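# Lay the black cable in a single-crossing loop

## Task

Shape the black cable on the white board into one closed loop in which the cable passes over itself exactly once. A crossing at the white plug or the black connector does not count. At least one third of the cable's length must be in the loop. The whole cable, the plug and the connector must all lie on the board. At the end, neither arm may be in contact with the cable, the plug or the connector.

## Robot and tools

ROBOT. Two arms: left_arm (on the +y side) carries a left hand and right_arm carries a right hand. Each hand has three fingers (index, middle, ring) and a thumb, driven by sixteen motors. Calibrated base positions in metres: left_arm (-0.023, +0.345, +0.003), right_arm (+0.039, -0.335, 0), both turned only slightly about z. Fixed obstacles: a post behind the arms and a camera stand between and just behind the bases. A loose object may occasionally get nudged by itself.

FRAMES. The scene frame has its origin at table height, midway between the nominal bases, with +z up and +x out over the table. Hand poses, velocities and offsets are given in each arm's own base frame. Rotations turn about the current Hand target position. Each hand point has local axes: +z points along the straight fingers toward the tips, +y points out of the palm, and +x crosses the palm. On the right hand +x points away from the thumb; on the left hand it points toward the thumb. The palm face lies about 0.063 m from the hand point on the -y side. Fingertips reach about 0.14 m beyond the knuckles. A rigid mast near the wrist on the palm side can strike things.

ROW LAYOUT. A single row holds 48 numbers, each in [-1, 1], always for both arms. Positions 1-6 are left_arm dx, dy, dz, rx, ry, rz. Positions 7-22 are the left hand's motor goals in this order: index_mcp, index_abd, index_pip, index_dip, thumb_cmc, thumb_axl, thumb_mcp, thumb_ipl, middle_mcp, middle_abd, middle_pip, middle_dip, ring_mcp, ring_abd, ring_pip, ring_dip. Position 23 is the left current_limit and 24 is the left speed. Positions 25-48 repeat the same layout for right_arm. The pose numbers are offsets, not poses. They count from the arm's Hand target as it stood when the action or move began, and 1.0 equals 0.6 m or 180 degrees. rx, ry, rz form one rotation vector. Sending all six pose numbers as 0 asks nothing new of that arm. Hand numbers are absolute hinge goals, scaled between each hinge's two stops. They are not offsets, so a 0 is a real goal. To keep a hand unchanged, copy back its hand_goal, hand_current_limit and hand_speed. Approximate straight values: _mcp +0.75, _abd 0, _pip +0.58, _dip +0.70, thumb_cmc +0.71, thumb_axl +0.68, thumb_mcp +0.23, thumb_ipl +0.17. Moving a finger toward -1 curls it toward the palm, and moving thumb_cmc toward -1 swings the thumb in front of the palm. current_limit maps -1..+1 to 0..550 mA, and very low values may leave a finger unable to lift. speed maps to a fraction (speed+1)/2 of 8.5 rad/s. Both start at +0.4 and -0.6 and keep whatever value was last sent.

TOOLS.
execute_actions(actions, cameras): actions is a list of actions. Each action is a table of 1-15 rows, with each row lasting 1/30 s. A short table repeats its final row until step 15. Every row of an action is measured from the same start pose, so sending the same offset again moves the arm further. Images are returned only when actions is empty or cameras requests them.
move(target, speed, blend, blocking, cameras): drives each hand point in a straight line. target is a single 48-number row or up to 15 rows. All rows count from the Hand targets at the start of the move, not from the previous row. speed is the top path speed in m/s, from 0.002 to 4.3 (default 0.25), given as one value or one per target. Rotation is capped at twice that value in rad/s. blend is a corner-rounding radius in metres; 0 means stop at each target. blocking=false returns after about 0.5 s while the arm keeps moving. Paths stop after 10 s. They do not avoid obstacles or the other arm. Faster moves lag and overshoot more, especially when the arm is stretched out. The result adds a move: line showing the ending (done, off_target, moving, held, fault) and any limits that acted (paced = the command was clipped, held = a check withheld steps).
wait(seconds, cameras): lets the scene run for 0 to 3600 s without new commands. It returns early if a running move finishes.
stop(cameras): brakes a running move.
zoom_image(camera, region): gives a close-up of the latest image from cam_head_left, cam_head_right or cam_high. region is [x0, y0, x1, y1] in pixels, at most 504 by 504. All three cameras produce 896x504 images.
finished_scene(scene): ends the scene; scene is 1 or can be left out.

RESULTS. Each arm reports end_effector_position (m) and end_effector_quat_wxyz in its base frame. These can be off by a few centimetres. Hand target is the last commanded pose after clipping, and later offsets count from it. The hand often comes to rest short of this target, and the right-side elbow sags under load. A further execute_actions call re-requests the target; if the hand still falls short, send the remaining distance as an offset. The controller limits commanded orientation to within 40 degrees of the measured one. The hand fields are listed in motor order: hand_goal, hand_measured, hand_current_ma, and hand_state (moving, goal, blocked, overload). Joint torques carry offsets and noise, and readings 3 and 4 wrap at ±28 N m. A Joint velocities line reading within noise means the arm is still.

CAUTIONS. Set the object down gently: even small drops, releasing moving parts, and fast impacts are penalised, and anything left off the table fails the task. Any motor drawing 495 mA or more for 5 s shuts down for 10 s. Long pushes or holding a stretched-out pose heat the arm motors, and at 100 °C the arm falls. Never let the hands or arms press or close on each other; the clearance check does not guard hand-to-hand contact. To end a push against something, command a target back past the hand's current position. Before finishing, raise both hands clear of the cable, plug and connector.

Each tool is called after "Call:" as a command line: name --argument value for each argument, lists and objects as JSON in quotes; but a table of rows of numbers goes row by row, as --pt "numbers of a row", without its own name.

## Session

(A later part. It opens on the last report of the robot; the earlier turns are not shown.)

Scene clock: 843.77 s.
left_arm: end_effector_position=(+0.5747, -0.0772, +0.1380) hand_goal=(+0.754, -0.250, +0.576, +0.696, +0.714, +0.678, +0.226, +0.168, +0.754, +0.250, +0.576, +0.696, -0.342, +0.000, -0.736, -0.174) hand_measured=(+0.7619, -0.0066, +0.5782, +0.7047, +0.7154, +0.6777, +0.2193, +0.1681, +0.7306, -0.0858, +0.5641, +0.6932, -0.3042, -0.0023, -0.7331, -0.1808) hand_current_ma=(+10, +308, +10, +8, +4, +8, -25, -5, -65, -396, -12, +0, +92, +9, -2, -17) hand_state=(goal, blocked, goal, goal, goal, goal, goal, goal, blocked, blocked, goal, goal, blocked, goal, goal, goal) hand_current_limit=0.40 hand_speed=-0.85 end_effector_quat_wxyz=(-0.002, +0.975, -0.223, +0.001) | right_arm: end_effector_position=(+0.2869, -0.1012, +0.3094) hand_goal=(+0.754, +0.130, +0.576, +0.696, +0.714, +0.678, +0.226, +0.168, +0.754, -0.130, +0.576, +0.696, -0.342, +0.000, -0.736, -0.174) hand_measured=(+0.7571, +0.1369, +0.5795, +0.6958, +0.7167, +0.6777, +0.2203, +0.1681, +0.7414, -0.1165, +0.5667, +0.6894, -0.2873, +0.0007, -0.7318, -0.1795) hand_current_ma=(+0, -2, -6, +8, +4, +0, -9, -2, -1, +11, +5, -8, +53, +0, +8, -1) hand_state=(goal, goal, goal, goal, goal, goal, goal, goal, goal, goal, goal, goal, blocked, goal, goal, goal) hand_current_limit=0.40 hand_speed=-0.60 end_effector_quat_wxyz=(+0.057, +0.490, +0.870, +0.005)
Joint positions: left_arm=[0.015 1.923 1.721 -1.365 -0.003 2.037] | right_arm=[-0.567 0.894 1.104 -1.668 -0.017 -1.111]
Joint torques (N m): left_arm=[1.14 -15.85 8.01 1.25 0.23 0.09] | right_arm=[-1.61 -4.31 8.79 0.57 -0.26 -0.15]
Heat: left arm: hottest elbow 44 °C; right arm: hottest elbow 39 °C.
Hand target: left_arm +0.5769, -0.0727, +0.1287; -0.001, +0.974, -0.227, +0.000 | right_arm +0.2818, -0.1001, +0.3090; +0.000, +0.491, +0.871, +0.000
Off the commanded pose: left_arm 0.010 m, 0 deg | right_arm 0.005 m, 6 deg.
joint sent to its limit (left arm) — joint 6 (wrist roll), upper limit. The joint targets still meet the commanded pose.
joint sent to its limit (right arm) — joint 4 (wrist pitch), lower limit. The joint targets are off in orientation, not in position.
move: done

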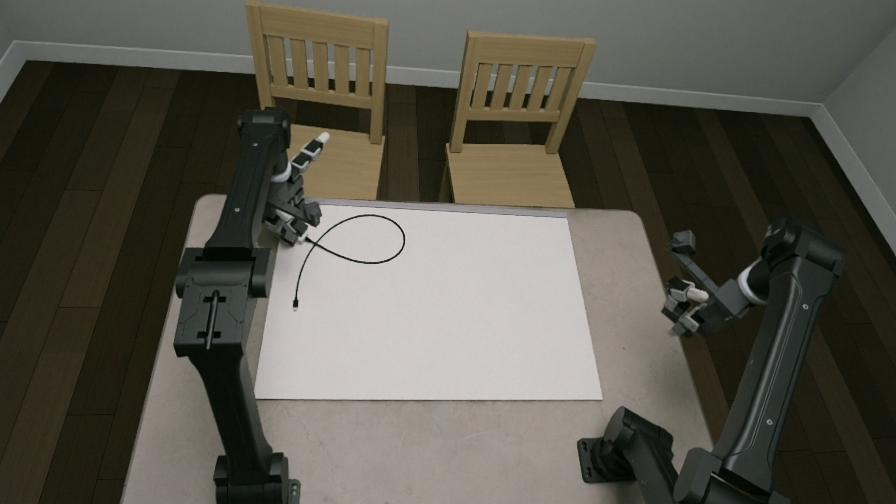

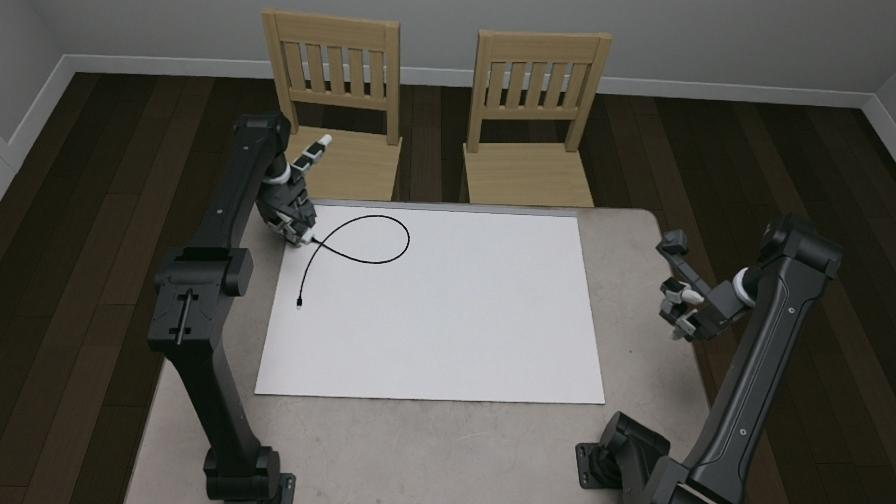

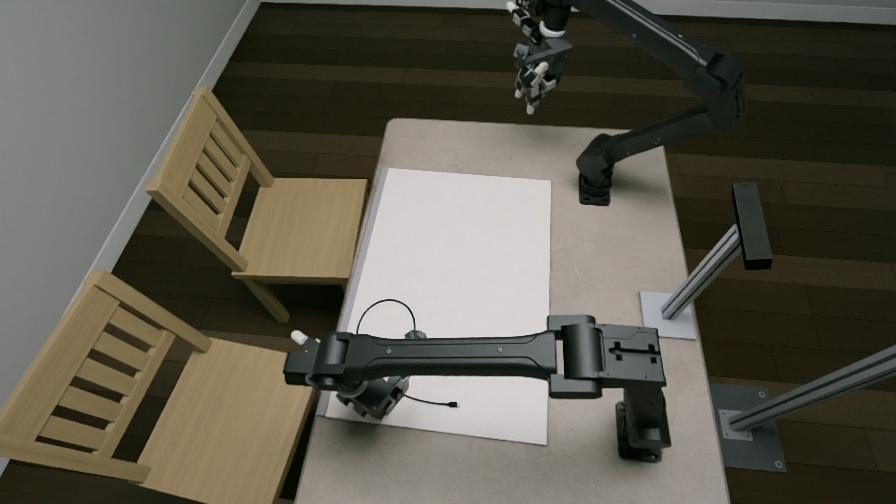

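Call:
move --pt "0.0 0.0 -0.018 0 0 0.0 0.754 -0.25 0.576 0.696 0.714 0.678 0.226 0.168 0.754 0.25 0.576 0.696 -0.342 0 -0.737 -0.174 0.4 -0.85 0 0 0 0 0 0 0.754 0.13 0.576 0.696 0.714 0.678 0.226 0.168 0.754 -0.13 0.576 0.696 -0.342 0 -0.737 -0.174 0.4 -0.6" --pt "0.0 0.0 -0.005 0 0 0.0 0.754 0.0 0.576 0.696 0.714 0.678 0.226 0.168 0.754 -0.08 0.576 0.696 -0.342 0 -0.737 -0.174 0.4 -0.85 0 0 0 0 0 0 0.754 0.13 0.576 0.696 0.714 0.678 0.226 0.168 0.754 -0.13 0.576 0.696 -0.342 0 -0.737 -0.174 0.4 -0.6" --pt "0.0 0.0 0.0 0 0 0.0 0.754 0.13 0.576 0.696 0.714 0.678 0.226 0.168 0.754 -0.2 0.576 0.696 -0.342 0 -0.737 -0.174 0.4 -0.85 0 0 0 0 0 0 0.754 0.13 0.576 0.696 0.714 0.678 0.226 0.168 0.754 -0.13 0.576 0.696 -0.342 0 -0.737 -0.174 0.4 -0.6" --pt "0.0 0.0 0.2 0 0 0.0 0.754 0.13 0.576 0.696 0.714 0.678 0.226 0.168 0.754 -0.2 0.576 0.696 -0.342 0 -0.737 -0.174 0.4 -0.85 0 0 0 0 0 0 0.754 0.13 0.576 0.696 0.714 0.678 0.226 0.168 0.754 -0.13 0.576 0.696 -0.342 0 -0.737 -0.174 0.4 -0.6" --speed '[0.05,0.05,0.05,0.08]' --cameras '["all"]'

Call:
zoom_image --camera "cam_head_right" --region '[260, 180, 440, 320]'

Scene clock: 858.43 s.
left_arm: end_effector_position=(+0.5668, -0.0770, +0.2217) hand_goal=(+0.754, +0.130, +0.576, +0.696, +0.714, +0.678, +0.226, +0.168, +0.754, -0.200, +0.576, +0.696, -0.342, +0.000, -0.736, -0.174) hand_measured=(+0.7559, +0.1179, +0.5821, +0.7022, +0.7154, +0.6767, +0.2193, +0.1672, +0.7414, -0.1854, +0.5667, +0.6932, -0.3030, -0.0008, -0.7344, -0.1808) hand_current_ma=(-10, -36, +12, +5, +0, +3, -27, -9, -33, +6, -14, +18, +73, -11, +3, -13) hand_state=(goal, goal, goal, goal, goal, goal, goal, goal, goal, goal, goal, goal, blocked, goal, goal, goal) hand_current_limit=0.40 hand_speed=-0.85 end_effector_quat_wxyz=(+0.005, +0.974, -0.225, -0.027) | right_arm: end_effector_position=(+0.2869, -0.1012, +0.3094) hand_goal=(+0.754, +0.130, +0.576, +0.696, +0.714, +0.678, +0.226, +0.168, +0.754, -0.130, +0.576, +0.696, -0.342, +0.000, -0.736, -0.174) hand_measured=(+0.7571, +0.1355, +0.5795, +0.6958, +0.7180, +0.6767, +0.2193, +0.1681, +0.7426, -0.1165, +0.5667, +0.6894, -0.2885, +0.0007, -0.7318, -0.1795) hand_current_ma=(-2, +7, -10, +3, +2, -4, -3, -4, +4, +15, +5, -9, +51, -5, +10, +0) hand_state=(goal, goal, goal, goal, goal, goal, goal, goal, goal, goal, goal, goal, blocked, goal, goal, goal) hand_current_limit=0.40 hand_speed=-0.60 end_effector_quat_wxyz=(+0.057, +0.490, +0.870, +0.005)
Joint positions: left_arm=[0.015 1.921 1.935 -1.64 -0.004 2.04] | right_arm=[-0.567 0.894 1.104 -1.668 -0.017 -1.111]
Joint torques (N m): left_arm=[1.14 -17.55 12.45 0.24 0.25 0.01] | right_arm=[-1.55 -4.31 8.79 0.57 -0.26 -0.15]
Heat: left arm: hottest elbow 43 °C; right arm: hottest elbow 39 °C.
Hand target: left_arm +0.5769, -0.0727, +0.2487; -0.001, +0.974, -0.227, +0.000 | right_arm +0.2818, -0.1001, +0.3090; +0.000, +0.491, +0.871, +0.000
Off the commanded pose: left_arm 0.029 m, 3 deg | right_arm 0.005 m, 6 deg.
joint sent to its limit (left arm) — joint 6 (wrist roll), upper limit. The joint targets still meet the commanded pose.
joint sent to its limit (right arm) — joint 4 (wrist pitch), lower limit. The joint targets are off in orientation, not in position.
move: off_target (left_arm); target 2's new numbers were sent with left_arm's hand 0.012 m and 0 deg from that target

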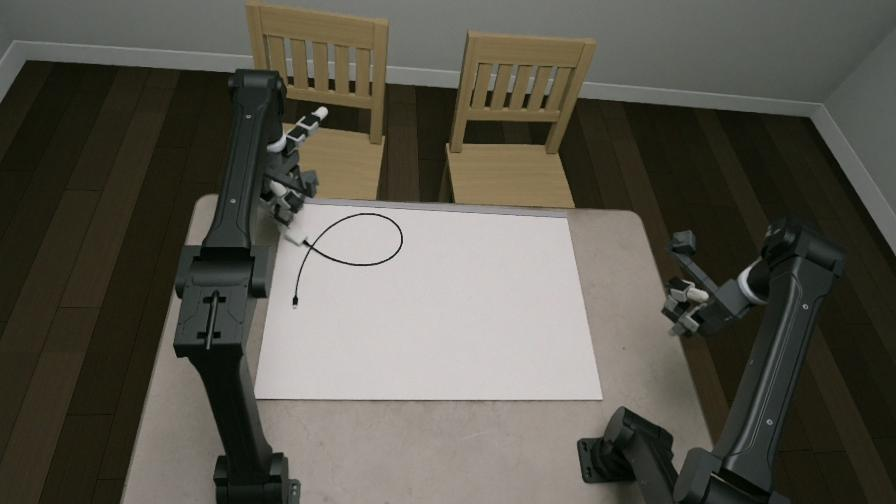

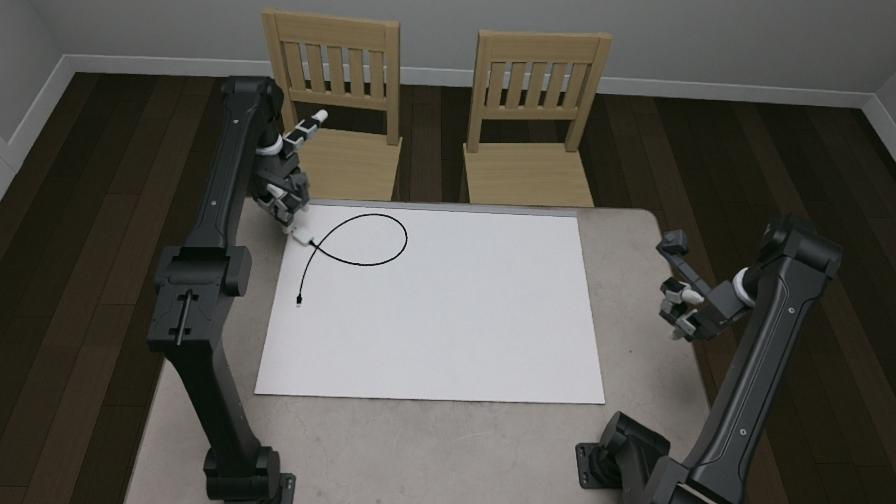

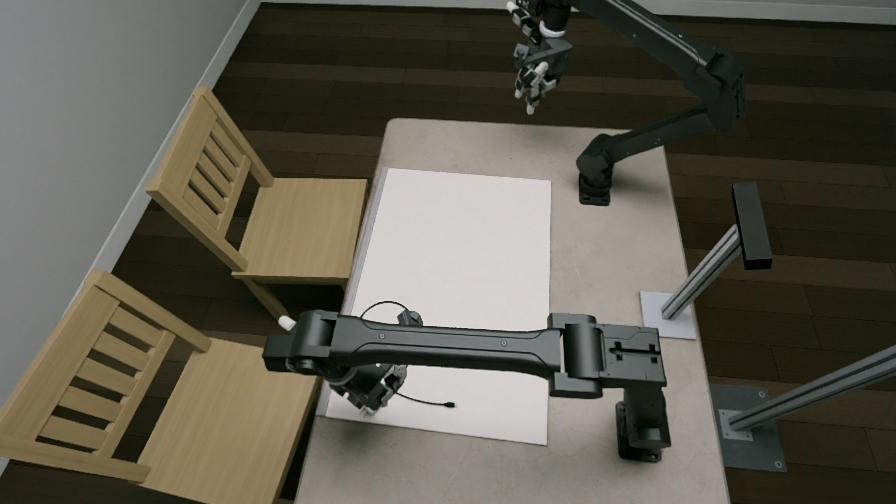

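Scaled by 2.800 from the camera's image (finer frame: 1280x720).

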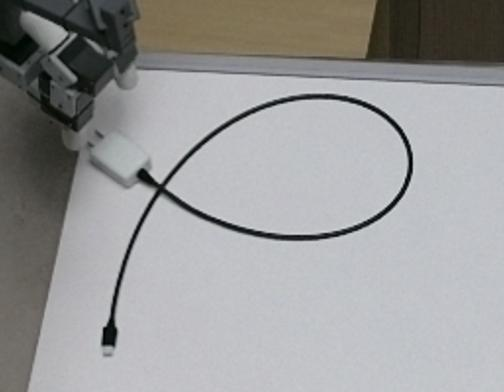

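Call:
move --pt "0.06 0.1 0.08 0 0 0.468 0.754 0.13 0.576 0.696 0.714 0.678 0.226 0.168 0.754 -0.13 0.576 0.696 -0.342 0 -0.737 -0.174 0.4 -0.85 0 0 0 0 0 0 0.754 0.13 0.576 0.696 0.714 0.678 0.226 0.168 0.754 -0.13 0.576 0.696 -0.342 0 -0.737 -0.174 0.4 -0.6" --pt "0.138 0.228 0.0 0 0 0.9356 0.754 0.13 0.576 0.696 0.714 0.678 0.226 0.168 0.754 -0.13 0.576 0.696 -0.342 0 -0.737 -0.174 0.4 -0.85 0 0 0 0 0 0 0.754 0.13 0.576 0.696 0.714 0.678 0.226 0.168 0.754 -0.13 0.576 0.696 -0.342 0 -0.737 -0.174 0.4 -0.6" --speed 0.2 --blend '[0.02,0]' --cameras '["all"]'

Call:
zoom_image --camera "cam_head_right" --region '[250, 180, 370, 300]'

Call:
zoom_image --camera "cam_high" --region '[320, 300, 480, 440]'

Scene clock: 900.00 s.
left_arm: end_effector_position=(+0.6491, +0.0689, +0.2349) hand_goal=(+0.754, +0.130, +0.576, +0.696, +0.714, +0.678, +0.226, +0.168, +0.754, -0.130, +0.576, +0.696, -0.342, +0.000, -0.736, -0.174) hand_measured=(+0.7559, +0.1164, +0.5821, +0.7022, +0.7054, +0.6767, +0.2193, +0.1672, +0.7414, -0.1356, +0.5680, +0.6932, -0.3042, -0.0008, -0.7331, -0.1820) hand_current_ma=(-6, -27, +9, +13, -6, +6, -29, +10, -28, +6, +1, -8, +88, +8, +17, -27) hand_state=(goal, goal, goal, goal, goal, goal, goal, goal, goal, goal, goal, goal, blocked, goal, goal, goal) hand_current_limit=0.40 hand_speed=-0.85 end_effector_quat_wxyz=(-0.012, +0.325, +0.946, -0.005) | right_arm: end_effector_position=(+0.2869, -0.1012, +0.3094) hand_goal=(+0.754, +0.130, +0.576, +0.696, +0.714, +0.678, +0.226, +0.168, +0.754, -0.130, +0.576, +0.696, -0.342, +0.000, -0.736, -0.174) hand_measured=(+0.7571, +0.1355, +0.5795, +0.6958, +0.7180, +0.6767, +0.2203, +0.1681, +0.7426, -0.1165, +0.5667, +0.6894, -0.2885, +0.0007, -0.7318, -0.1808) hand_current_ma=(-8, +3, -8, +2, +2, +3, -9, -7, -2, +12, +7, -8, +61, -3, +8, -5) hand_state=(goal, goal, goal, goal, goal, goal, goal, goal, goal, goal, goal, goal, blocked, goal, goal, goal) hand_current_limit=0.40 hand_speed=-0.60 end_effector_quat_wxyz=(+0.057, +0.490, +0.870, +0.005)
Joint positions: left_arm=[-0.018 2 2.097 -1.694 0.003 -0.926] | right_arm=[-0.567 0.894 1.104 -1.668 -0.017 -1.111]
Joint torques (N m): left_arm=[-0.26 -16.67 12.45 0.05 -0.1 -0.13] | right_arm=[-1.61 -4.19 8.79 0.54 -0.26 -0.16]
Motor temperatures (°C): left_arm=[25 33 46 24 23 23] | right_arm=[23 26 39 23 24 21]
Heat: left arm: hottest elbow 46 °C; right arm: hottest elbow 39 °C.
Hand target: left_arm +0.6597, +0.0639, +0.2487; +0.000, +0.324, +0.946, -0.001 | right_arm +0.2818, -0.1001, +0.3090; +0.000, +0.491, +0.871, +0.000
Off the commanded pose: left_arm 0.018 m, 1 deg | right_arm 0.005 m, 6 deg.
joint sent to its limit (left arm) — joint 4 (wrist pitch), lower limit. The joint targets still meet the commanded pose.
joint sent to its limit (right arm) — joint 4 (wrist pitch), lower limit. The joint targets are off in orientation, not in position.
move: off_target (left_arm)

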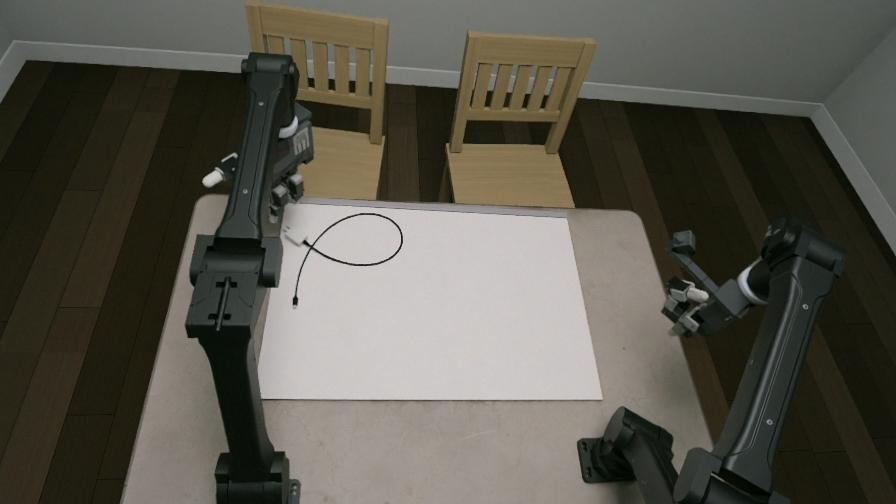

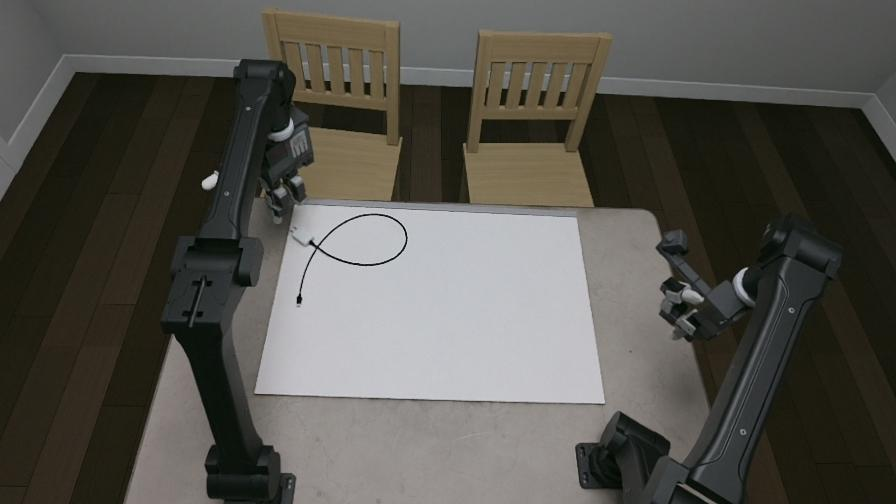

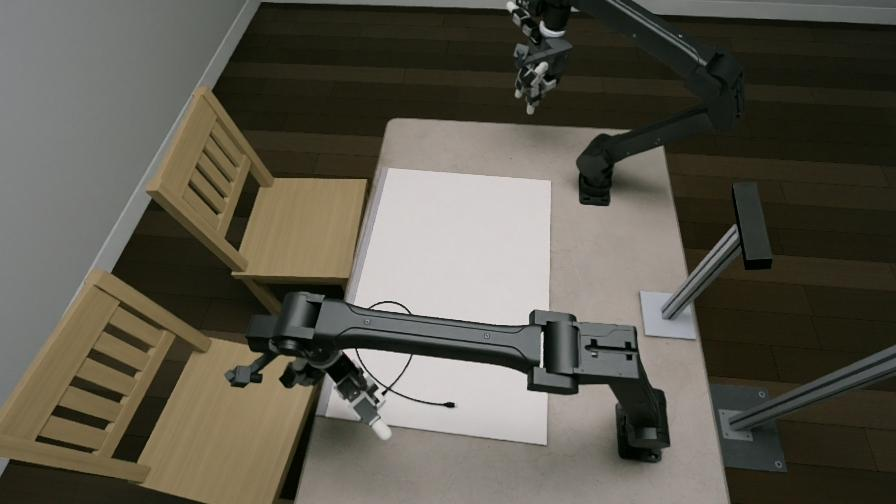

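Scaled by 4.200 from the camera's image (finer frame: 1280x720).

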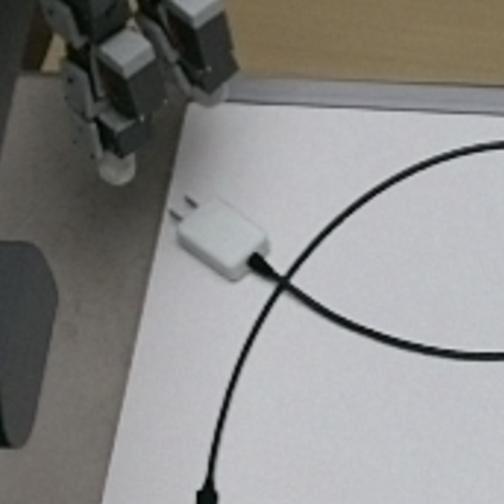

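Scaled by 3.150 from the camera's image (finer frame: 1280x720).

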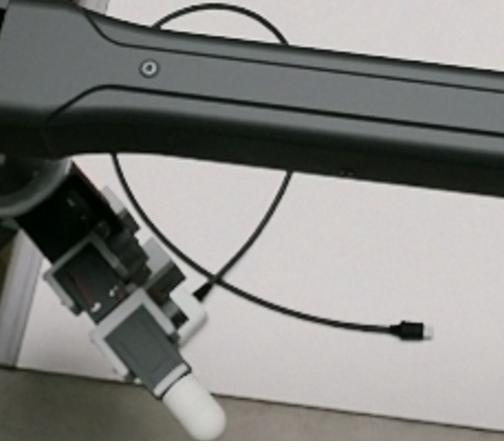

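Call:
move --target '[0.0355,0.022,-0.106,0,0,0, 0.754,0.13,0.576,0.696, 0.714,0.678,0.226,0.168, 0.754,-0.13,0.576,0.696, -0.342,0,-0.737,-0.174, 0.4,-0.85, 0,0,0,0,0,0, 0.754,0.13,0.576,0.696,0.714,0.678,0.226,0.168,0.754,-0.13,0.576,0.696,-0.342,0,-0.737,-0.174,0.4,-0.6]' --speed 0.1 --cameras '["all"]'

Call:
zoom_image --camera "cam_head_right" --region '[260, 180, 360, 280]'

Call:
zoom_image --camera "cam_high" --region '[320, 300, 480, 440]'

Scene clock: 914.43 s.
left_arm: end_effector_position=(+0.6774, +0.0694, +0.1921) hand_goal=(+0.754, +0.130, +0.576, +0.696, +0.714, +0.678, +0.226, +0.168, +0.754, -0.130, +0.576, +0.696, -0.342, +0.000, -0.736, -0.174) hand_measured=(+0.7559, +0.1164, +0.5821, +0.7022, +0.7054, +0.6767, +0.2193, +0.1672, +0.7414, -0.1356, +0.5680, +0.6932, -0.3042, -0.0008, -0.7331, -0.1820) hand_current_ma=(-3, -21, +6, +7, -12, -2, -17, +17, -20, -29, -18, +16, +99, -8, +2, -2) hand_state=(goal, goal, goal, goal, goal, goal, goal, goal, goal, goal, goal, goal, blocked, goal, goal, goal) hand_current_limit=0.40 hand_speed=-0.85 end_effector_quat_wxyz=(+0.000, +0.325, +0.946, -0.001) | right_arm: end_effector_position=(+0.2869, -0.1012, +0.3094) hand_goal=(+0.754, +0.130, +0.576, +0.696, +0.714, +0.678, +0.226, +0.168, +0.754, -0.130, +0.576, +0.696, -0.342, +0.000, -0.736, -0.174) hand_measured=(+0.7571, +0.1369, +0.5795, +0.6958, +0.7180, +0.6767, +0.2203, +0.1681, +0.7426, -0.1165, +0.5667, +0.6907, -0.2885, -0.0008, -0.7318, -0.1808) hand_current_ma=(-2, +3, -13, +8, +6, +0, -6, -10, +1, +13, +3, -8, +51, -1, +12, -4) hand_state=(goal, goal, goal, goal, goal, goal, goal, goal, goal, goal, goal, goal, blocked, goal, goal, goal) hand_current_limit=0.40 hand_speed=-0.60 end_effector_quat_wxyz=(+0.057, +0.490, +0.870, +0.005)
Joint positions: left_arm=[-0.017 2.066 2.089 -1.595 0.003 -0.924] | right_arm=[-0.567 0.894 1.104 -1.668 -0.017 -1.111]
Joint torques (N m): left_arm=[1.55 -16.85 8.5 1.17 -0.09 0.04] | right_arm=[-1.49 -4.25 8.77 0.55 -0.25 -0.15]
Heat: left arm: hottest elbow 47 °C; right arm: hottest elbow 39 °C.
Hand target: left_arm +0.6810, +0.0773, +0.1850; +0.000, +0.324, +0.946, -0.001 | right_arm +0.2818, -0.1001, +0.3090; +0.000, +0.491, +0.871, +0.000
Off the commanded pose: left_arm 0.011 m, 0 deg | right_arm 0.005 m, 6 deg.
joint sent to its limit (right arm) — joint 4 (wrist pitch), lower limit. The joint targets are off in orientation, not in position.
move: off_target (left_arm)

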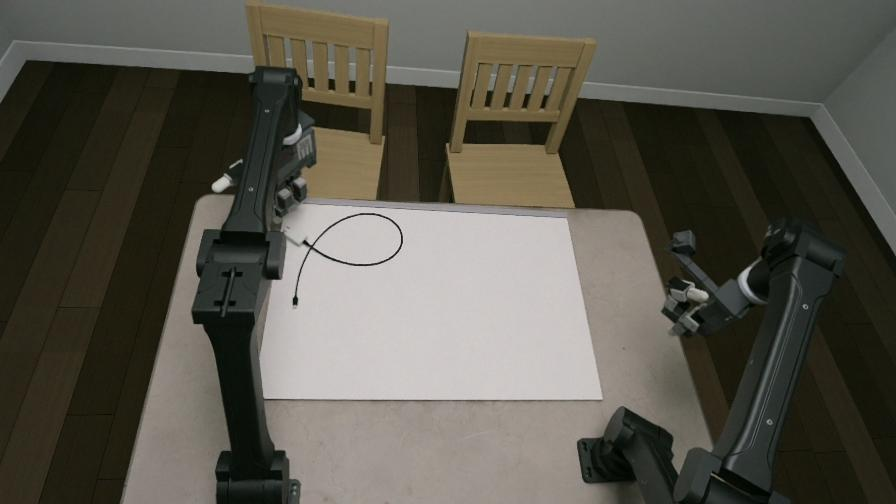

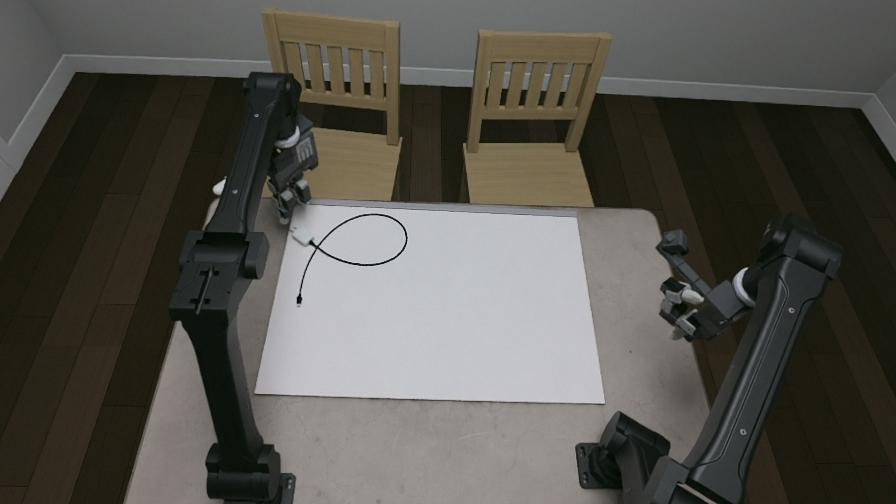

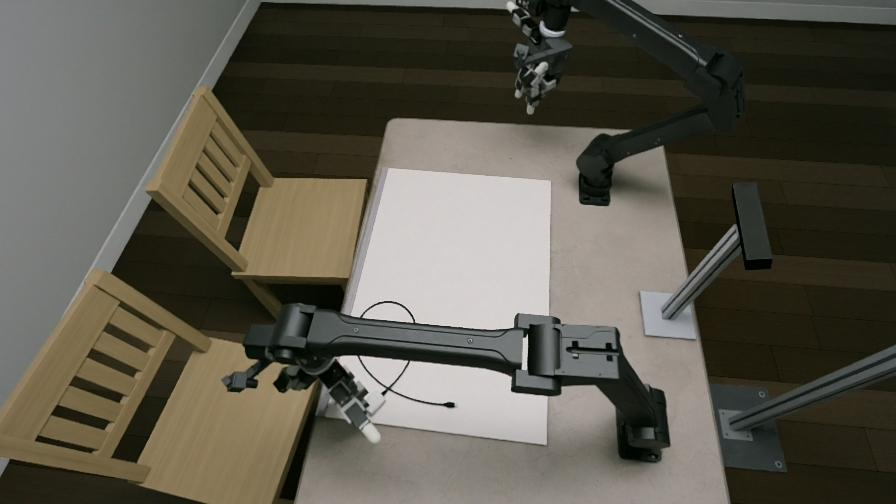

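Scaled by 5.040 from the camera's image (finer frame: 1280x720).

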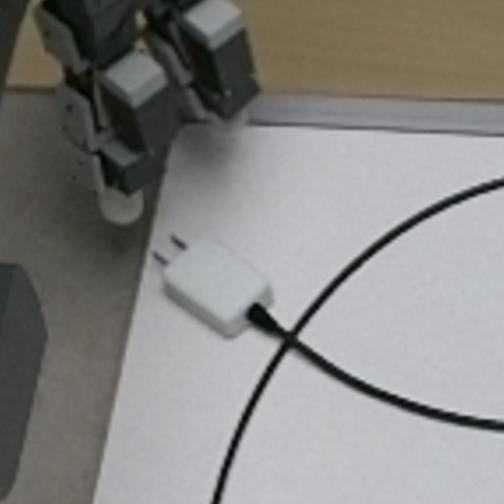

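Scaled by 3.150 from the camera's image (finer frame: 1280x720).

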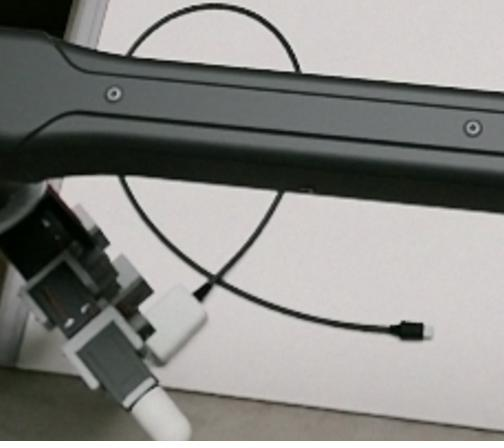

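Call:
move --target '[-0.017,0.0,-0.07,0,0,0, 0.754,0.13,0.576,0.696, 0.714,0.678,0.226,0.168, 0.754,-0.13,0.576,0.696, -0.342,0,-0.737,-0.174, 0.4,-0.85, 0,0,0,0,0,0, 0.754,0.13,0.576,0.696,0.714,0.678,0.226,0.168,0.754,-0.13,0.576,0.696,-0.342,0,-0.737,-0.174,0.4,-0.6]' --speed 0.06 --cameras '["all"]'

Call:
zoom_image --camera "cam_head_right" --region '[260, 180, 360, 280]'

Call:
zoom_image --camera "cam_high" --region '[320, 340, 420, 440]'

Scene clock: 922.13 s.
left_arm: end_effector_position=(+0.6698, +0.0697, +0.1374) hand_goal=(+0.754, +0.130, +0.576, +0.696, +0.714, +0.678, +0.226, +0.168, +0.754, -0.130, +0.576, +0.696, -0.342, +0.000, -0.736, -0.174) hand_measured=(+0.7559, +0.1164, +0.5821, +0.7022, +0.7054, +0.6777, +0.2193, +0.1672, +0.7414, -0.1341, +0.5693, +0.6932, -0.3030, -0.0008, -0.7331, -0.1808) hand_current_ma=(-19, -26, +9, +1, -17, +9, -6, -16, -56, -20, -14, -2, +79, +14, +7, -10) hand_state=(goal, goal, goal, goal, goal, goal, goal, goal, goal, goal, goal, goal, blocked, goal, goal, goal) hand_current_limit=0.40 hand_speed=-0.85 end_effector_quat_wxyz=(-0.009, +0.325, +0.946, -0.004) | right_arm: end_effector_position=(+0.2869, -0.1012, +0.3094) hand_goal=(+0.754, +0.130, +0.576, +0.696, +0.714, +0.678, +0.226, +0.168, +0.754, -0.130, +0.576, +0.696, -0.342, +0.000, -0.736, -0.174) hand_measured=(+0.7571, +0.1369, +0.5795, +0.6958, +0.7180, +0.6777, +0.2203, +0.1681, +0.7426, -0.1165, +0.5667, +0.6894, -0.2885, -0.0008, -0.7318, -0.1808) hand_current_ma=(-3, +4, -9, +8, +7, -7, -7, -5, -2, +14, +6, -11, +51, +0, +12, +0) hand_state=(goal, goal, goal, goal, goal, goal, goal, goal, goal, goal, goal, goal, blocked, goal, goal, goal) hand_current_limit=0.40 hand_speed=-0.60 end_effector_quat_wxyz=(+0.057, +0.490, +0.870, +0.005)
Joint positions: left_arm=[-0.017 2.065 1.945 -1.471 0.001 -0.924] | right_arm=[-0.567 0.894 1.104 -1.668 -0.017 -1.111]
Joint torques (N m): left_arm=[1.55 -19.49 7.92 1.17 -0.06 0.03] | right_arm=[-1.49 -4.25 8.77 0.59 -0.26 -0.15]
Heat: left arm: hottest elbow 45 °C; right arm: hottest elbow 39 °C.
Hand target: left_arm +0.6708, +0.0773, +0.1432; +0.000, +0.324, +0.946, +0.000 | right_arm +0.2818, -0.1001, +0.3090; +0.000, +0.491, +0.871, +0.000
Off the commanded pose: left_arm 0.009 m, 1 deg | right_arm 0.005 m, 6 deg.
joint sent to its limit (right arm) — joint 4 (wrist pitch), lower limit. The joint targets are off in orientation, not in position.
move: done

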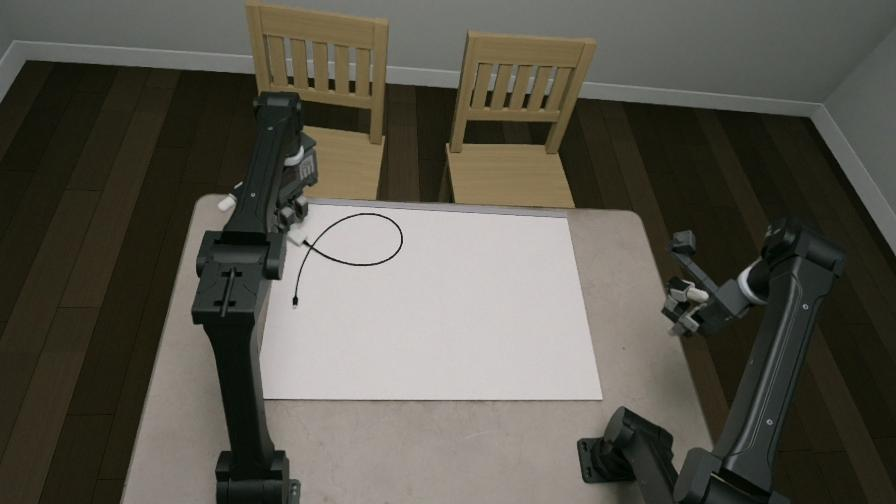

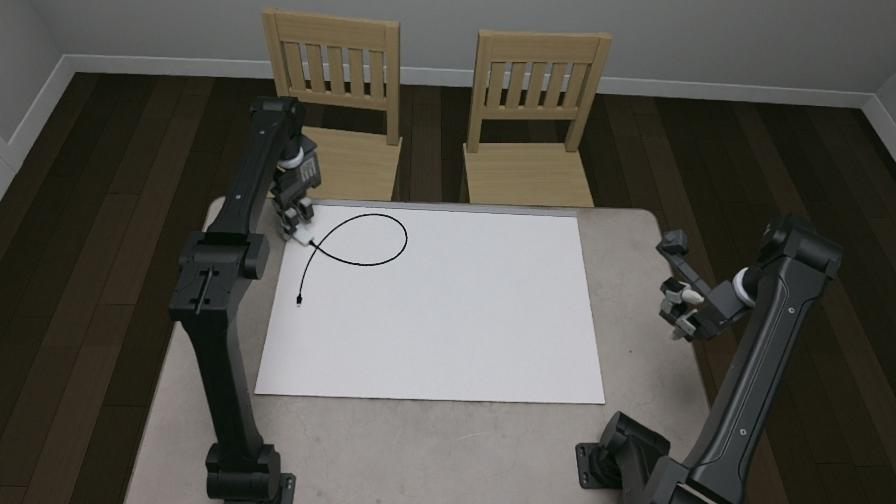

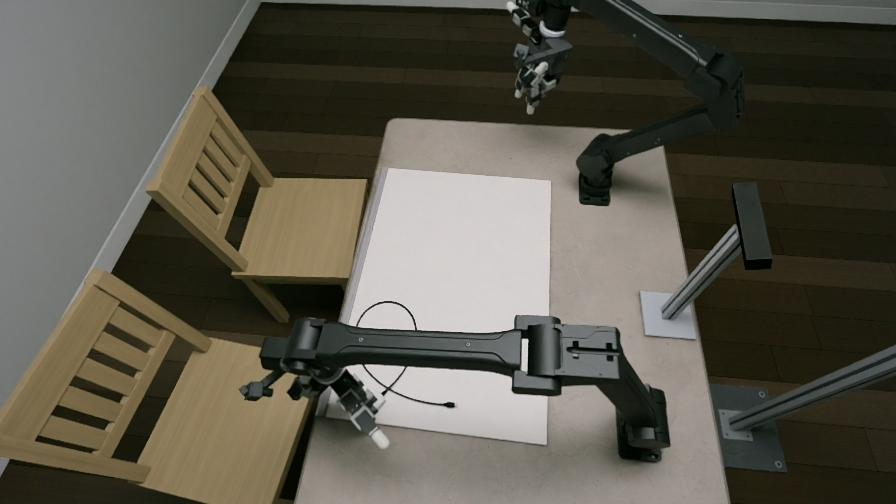

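Scaled by 5.040 from the camera's image (finer frame: 1280x720).

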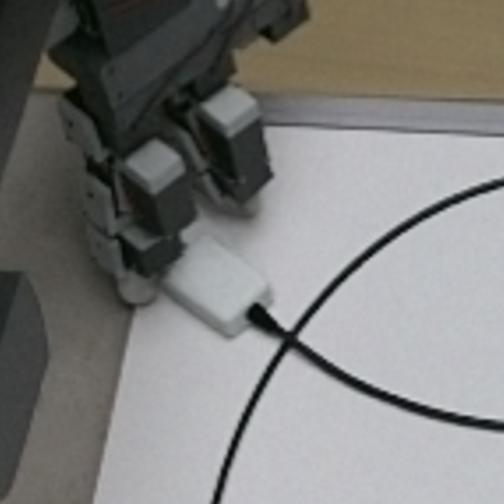

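Scaled by 5.040 from the camera's image (finer frame: 1280x720).

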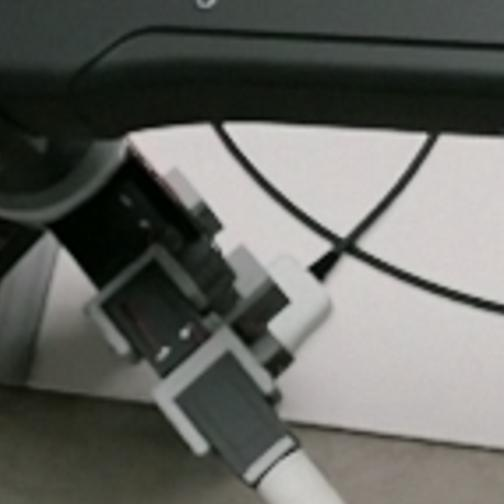

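Call:
move --target '[-0.028,-0.031,-0.005,0,0,0, 0.754,0.13,0.576,0.696, 0.714,0.678,0.226,0.168, 0.754,-0.13,0.576,0.696, -0.342,0,-0.737,-0.174, 0.4,-0.85, 0,0,0,0,0,0, 0.754,0.13,0.576,0.696,0.714,0.678,0.226,0.168,0.754,-0.13,0.576,0.696,-0.342,0,-0.737,-0.174,0.4,-0.6]' --speed 0.06 --cameras '["all"]'

Call:
zoom_image --camera "cam_head_right" --region '[260, 180, 360, 280]'

Call:
zoom_image --camera "cam_high" --region '[320, 340, 420, 440]'

Scene clock: 929.33 s.
left_arm: end_effector_position=(+0.6566, +0.0674, +0.1363) hand_goal=(+0.754, +0.130, +0.576, +0.696, +0.714, +0.678, +0.226, +0.168, +0.754, -0.130, +0.576, +0.696, -0.342, +0.000, -0.736, -0.174) hand_measured=(+0.7535, +0.1179, +0.5808, +0.6907, +0.7054, +0.6767, +0.2183, +0.1681, +0.7209, -0.1737, +0.5577, +0.6881, -0.3030, -0.0008, -0.7331, -0.1808) hand_current_ma=(-20, -23, +13, -20, -24, -4, -27, -16, -56, -52, -24, -17, +69, +25, -2, -16) hand_state=(goal, goal, goal, goal, goal, goal, goal, goal, blocked, blocked, goal, goal, blocked, goal, goal, goal) hand_current_limit=0.40 hand_speed=-0.85 end_effector_quat_wxyz=(-0.004, +0.322, +0.947, -0.002) | right_arm: end_effector_position=(+0.2869, -0.1012, +0.3094) hand_goal=(+0.754, +0.130, +0.576, +0.696, +0.714, +0.678, +0.226, +0.168, +0.754, -0.130, +0.576, +0.696, -0.342, +0.000, -0.736, -0.174) hand_measured=(+0.7571, +0.1369, +0.5795, +0.6958, +0.7180, +0.6767, +0.2203, +0.1681, +0.7426, -0.1165, +0.5667, +0.6894, -0.2885, +0.0007, -0.7318, -0.1808) hand_current_ma=(-1, +2, -12, +1, +3, -3, -2, -9, -5, +12, +1, -9, +53, +3, +17, -1) hand_state=(goal, goal, goal, goal, goal, goal, goal, goal, goal, goal, goal, goal, blocked, goal, goal, goal) hand_current_limit=0.40 hand_speed=-0.60 end_effector_quat_wxyz=(+0.057, +0.490, +0.870, +0.005)
Joint positions: left_arm=[-0.021 2.02 1.867 -1.426 0.001 -0.936] | right_arm=[-0.567 0.894 1.104 -1.668 -0.017 -1.111]
Joint torques (N m): left_arm=[-0.73 -18.73 7.36 0.76 -0.01 -0.12] | right_arm=[-1.61 -4.37 8.79 0.57 -0.26 -0.16]
Heat: left arm: hottest elbow 44 °C; right arm: hottest elbow 39 °C.
Hand target: left_arm +0.6539, +0.0585, +0.1401; +0.000, +0.324, +0.946, -0.001 | right_arm +0.2818, -0.1001, +0.3090; +0.000, +0.491, +0.871, +0.000
Off the commanded pose: left_arm 0.010 m, 0 deg | right_arm 0.005 m, 6 deg.
joint sent to its limit (right arm) — joint 4 (wrist pitch), lower limit. The joint targets are off in orientation, not in position.
move: done

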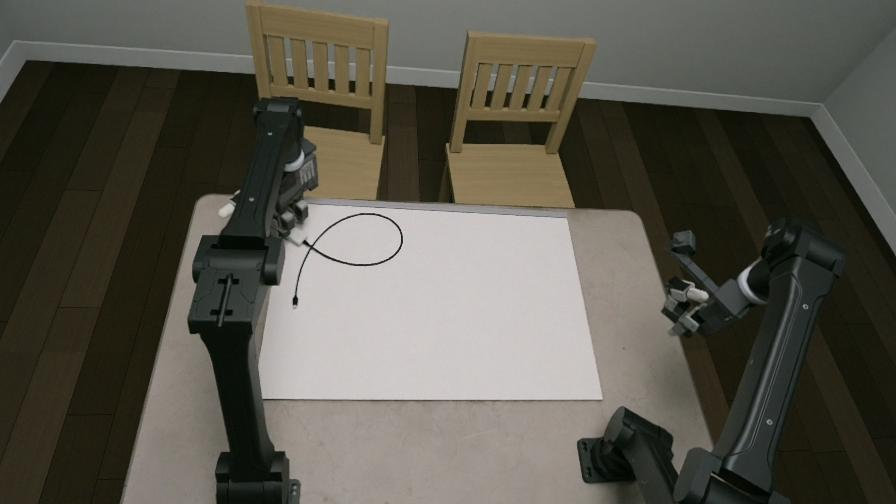

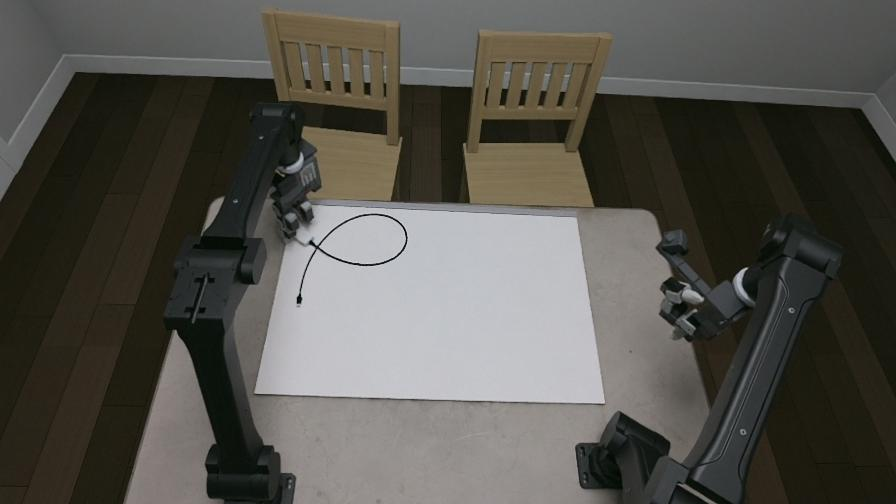

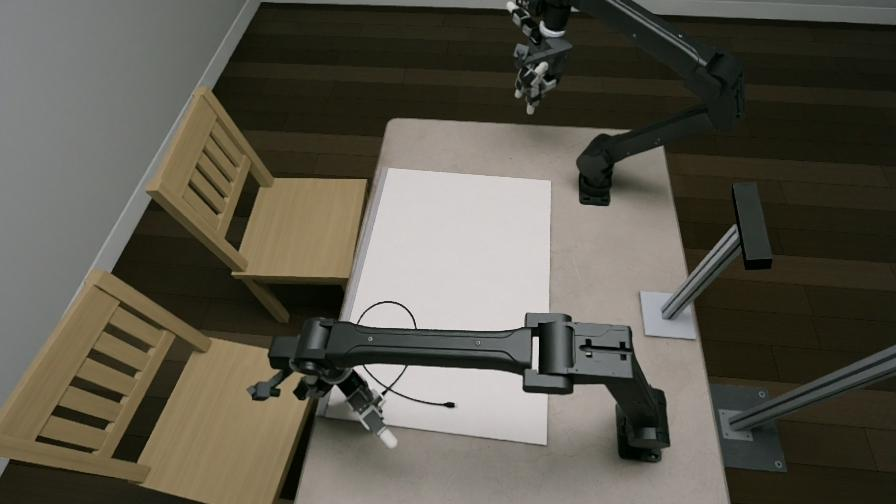

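Scaled by 5.040 from the camera's image (finer frame: 1280x720).

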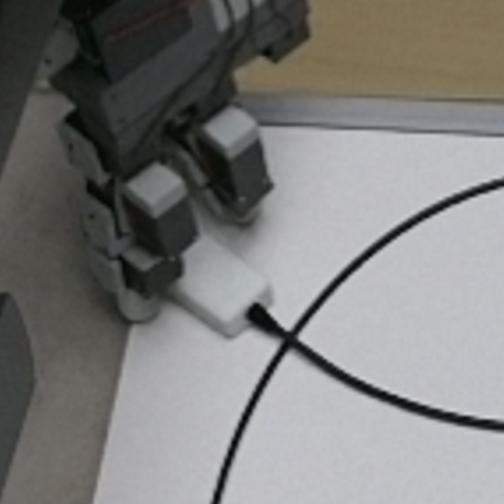

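Scaled by 5.040 from the camera's image (finer frame: 1280x720).

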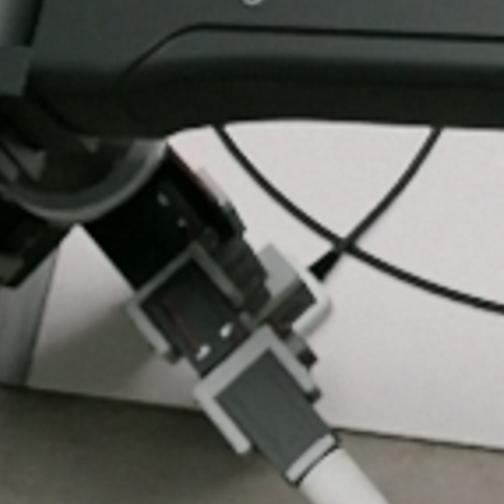

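Call:
move --target '[0.012,-0.028,0.0,0,0,0, 0.754,0.13,0.576,0.696, 0.714,0.678,0.226,0.168, 0.754,-0.13,0.576,0.696, -0.342,0,-0.737,-0.174, 0.4,-0.85, 0,0,0,0,0,0, 0.754,0.13,0.576,0.696,0.714,0.678,0.226,0.168,0.754,-0.13,0.576,0.696,-0.342,0,-0.737,-0.174,0.4,-0.6]' --speed 0.06 --cameras '["all"]'

Call:
zoom_image --camera "cam_head_right" --region '[260, 180, 360, 280]'

Scene clock: 936.80 s.
left_arm: end_effector_position=(+0.6559, +0.0539, +0.1368) hand_goal=(+0.754, +0.130, +0.576, +0.696, +0.714, +0.678, +0.226, +0.168, +0.754, -0.130, +0.576, +0.696, -0.342, +0.000, -0.736, -0.174) hand_measured=(+0.7523, +0.1281, +0.5821, +0.6907, +0.7067, +0.6767, +0.2193, +0.1681, +0.6932, -0.1253, +0.5385, +0.6767, -0.3042, -0.0008, -0.7331, -0.1808) hand_current_ma=(-23, -20, +27, -2, -10, +7, -40, +8, -135, +3, -72, -50, +71, +0, +10, +18) hand_state=(goal, goal, goal, goal, goal, goal, goal, goal, blocked, goal, blocked, blocked, blocked, goal, goal, goal) hand_current_limit=0.40 hand_speed=-0.85 end_effector_quat_wxyz=(-0.004, +0.320, +0.947, +0.001) | right_arm: end_effector_position=(+0.2869, -0.1012, +0.3094) hand_goal=(+0.754, +0.130, +0.576, +0.696, +0.714, +0.678, +0.226, +0.168, +0.754, -0.130, +0.576, +0.696, -0.342, +0.000, -0.736, -0.174) hand_measured=(+0.7571, +0.1369, +0.5808, +0.6958, +0.7167, +0.6777, +0.2193, +0.1681, +0.7426, -0.1165, +0.5667, +0.6894, -0.2885, -0.0008, -0.7318, -0.1808) hand_current_ma=(-6, +8, -8, +3, +4, -5, -6, -6, +6, +16, +1, -13, +52, +2, +6, +2) hand_state=(goal, goal, goal, goal, goal, goal, goal, goal, goal, goal, goal, goal, blocked, goal, goal, goal) hand_current_limit=0.40 hand_speed=-0.60 end_effector_quat_wxyz=(+0.057, +0.490, +0.870, +0.005)
Joint positions: left_arm=[-0.045 2.02 1.867 -1.426 -0.005 -0.964] | right_arm=[-0.567 0.894 1.104 -1.668 -0.017 -1.111]
Joint torques (N m): left_arm=[-0.97 -17.26 10.04 0.24 0.17 -0.1] | right_arm=[-1.61 -4.19 8.79 0.57 -0.26 -0.15]
Heat: left arm: hottest elbow 43 °C; right arm: hottest elbow 39 °C.
Hand target: left_arm +0.6612, +0.0419, +0.1401; +0.000, +0.324, +0.946, -0.001 | right_arm +0.2818, -0.1001, +0.3090; +0.000, +0.491, +0.871, +0.000
Off the commanded pose: left_arm 0.014 m, 1 deg | right_arm 0.005 m, 6 deg.
joint sent to its limit (right arm) — joint 4 (wrist pitch), lower limit. The joint targets are off in orientation, not in position.
move: off_target (left_arm)

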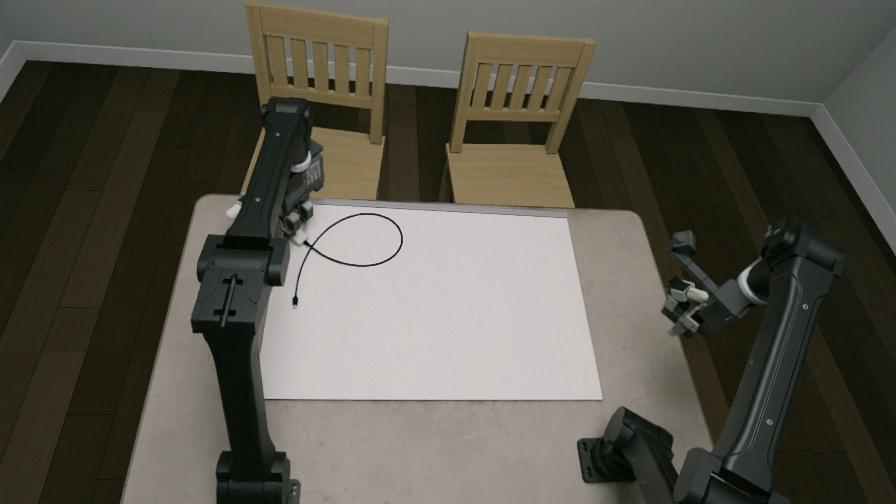

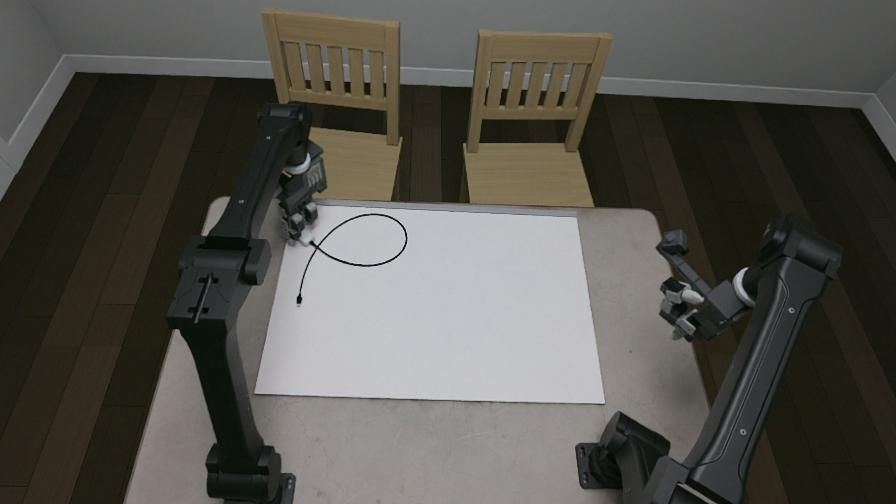

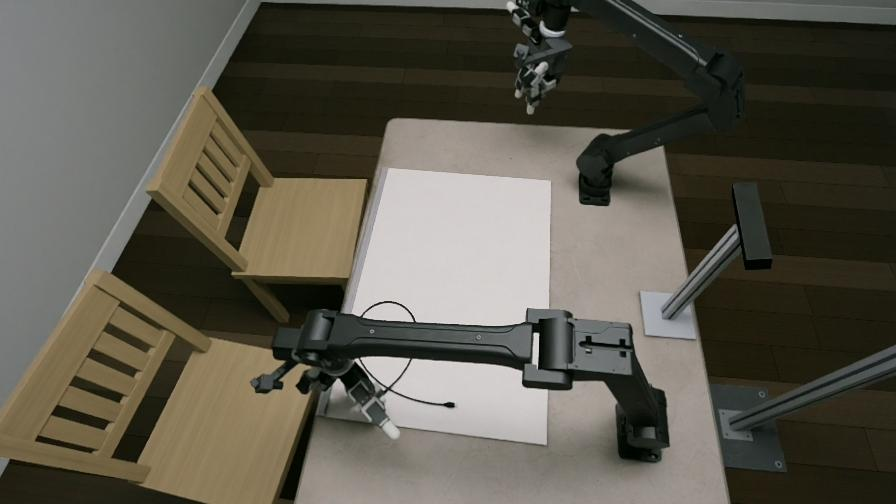

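Scaled by 5.040 from the camera's image (finer frame: 1280x720).

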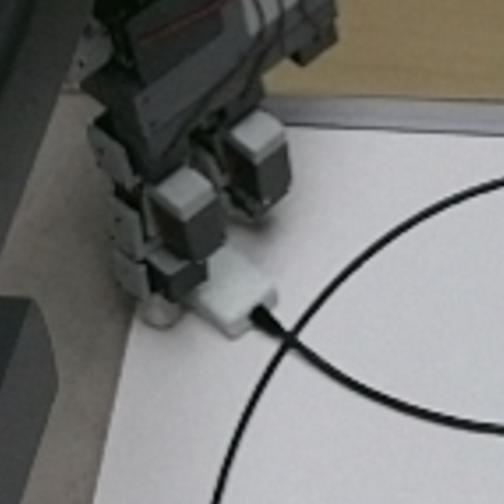

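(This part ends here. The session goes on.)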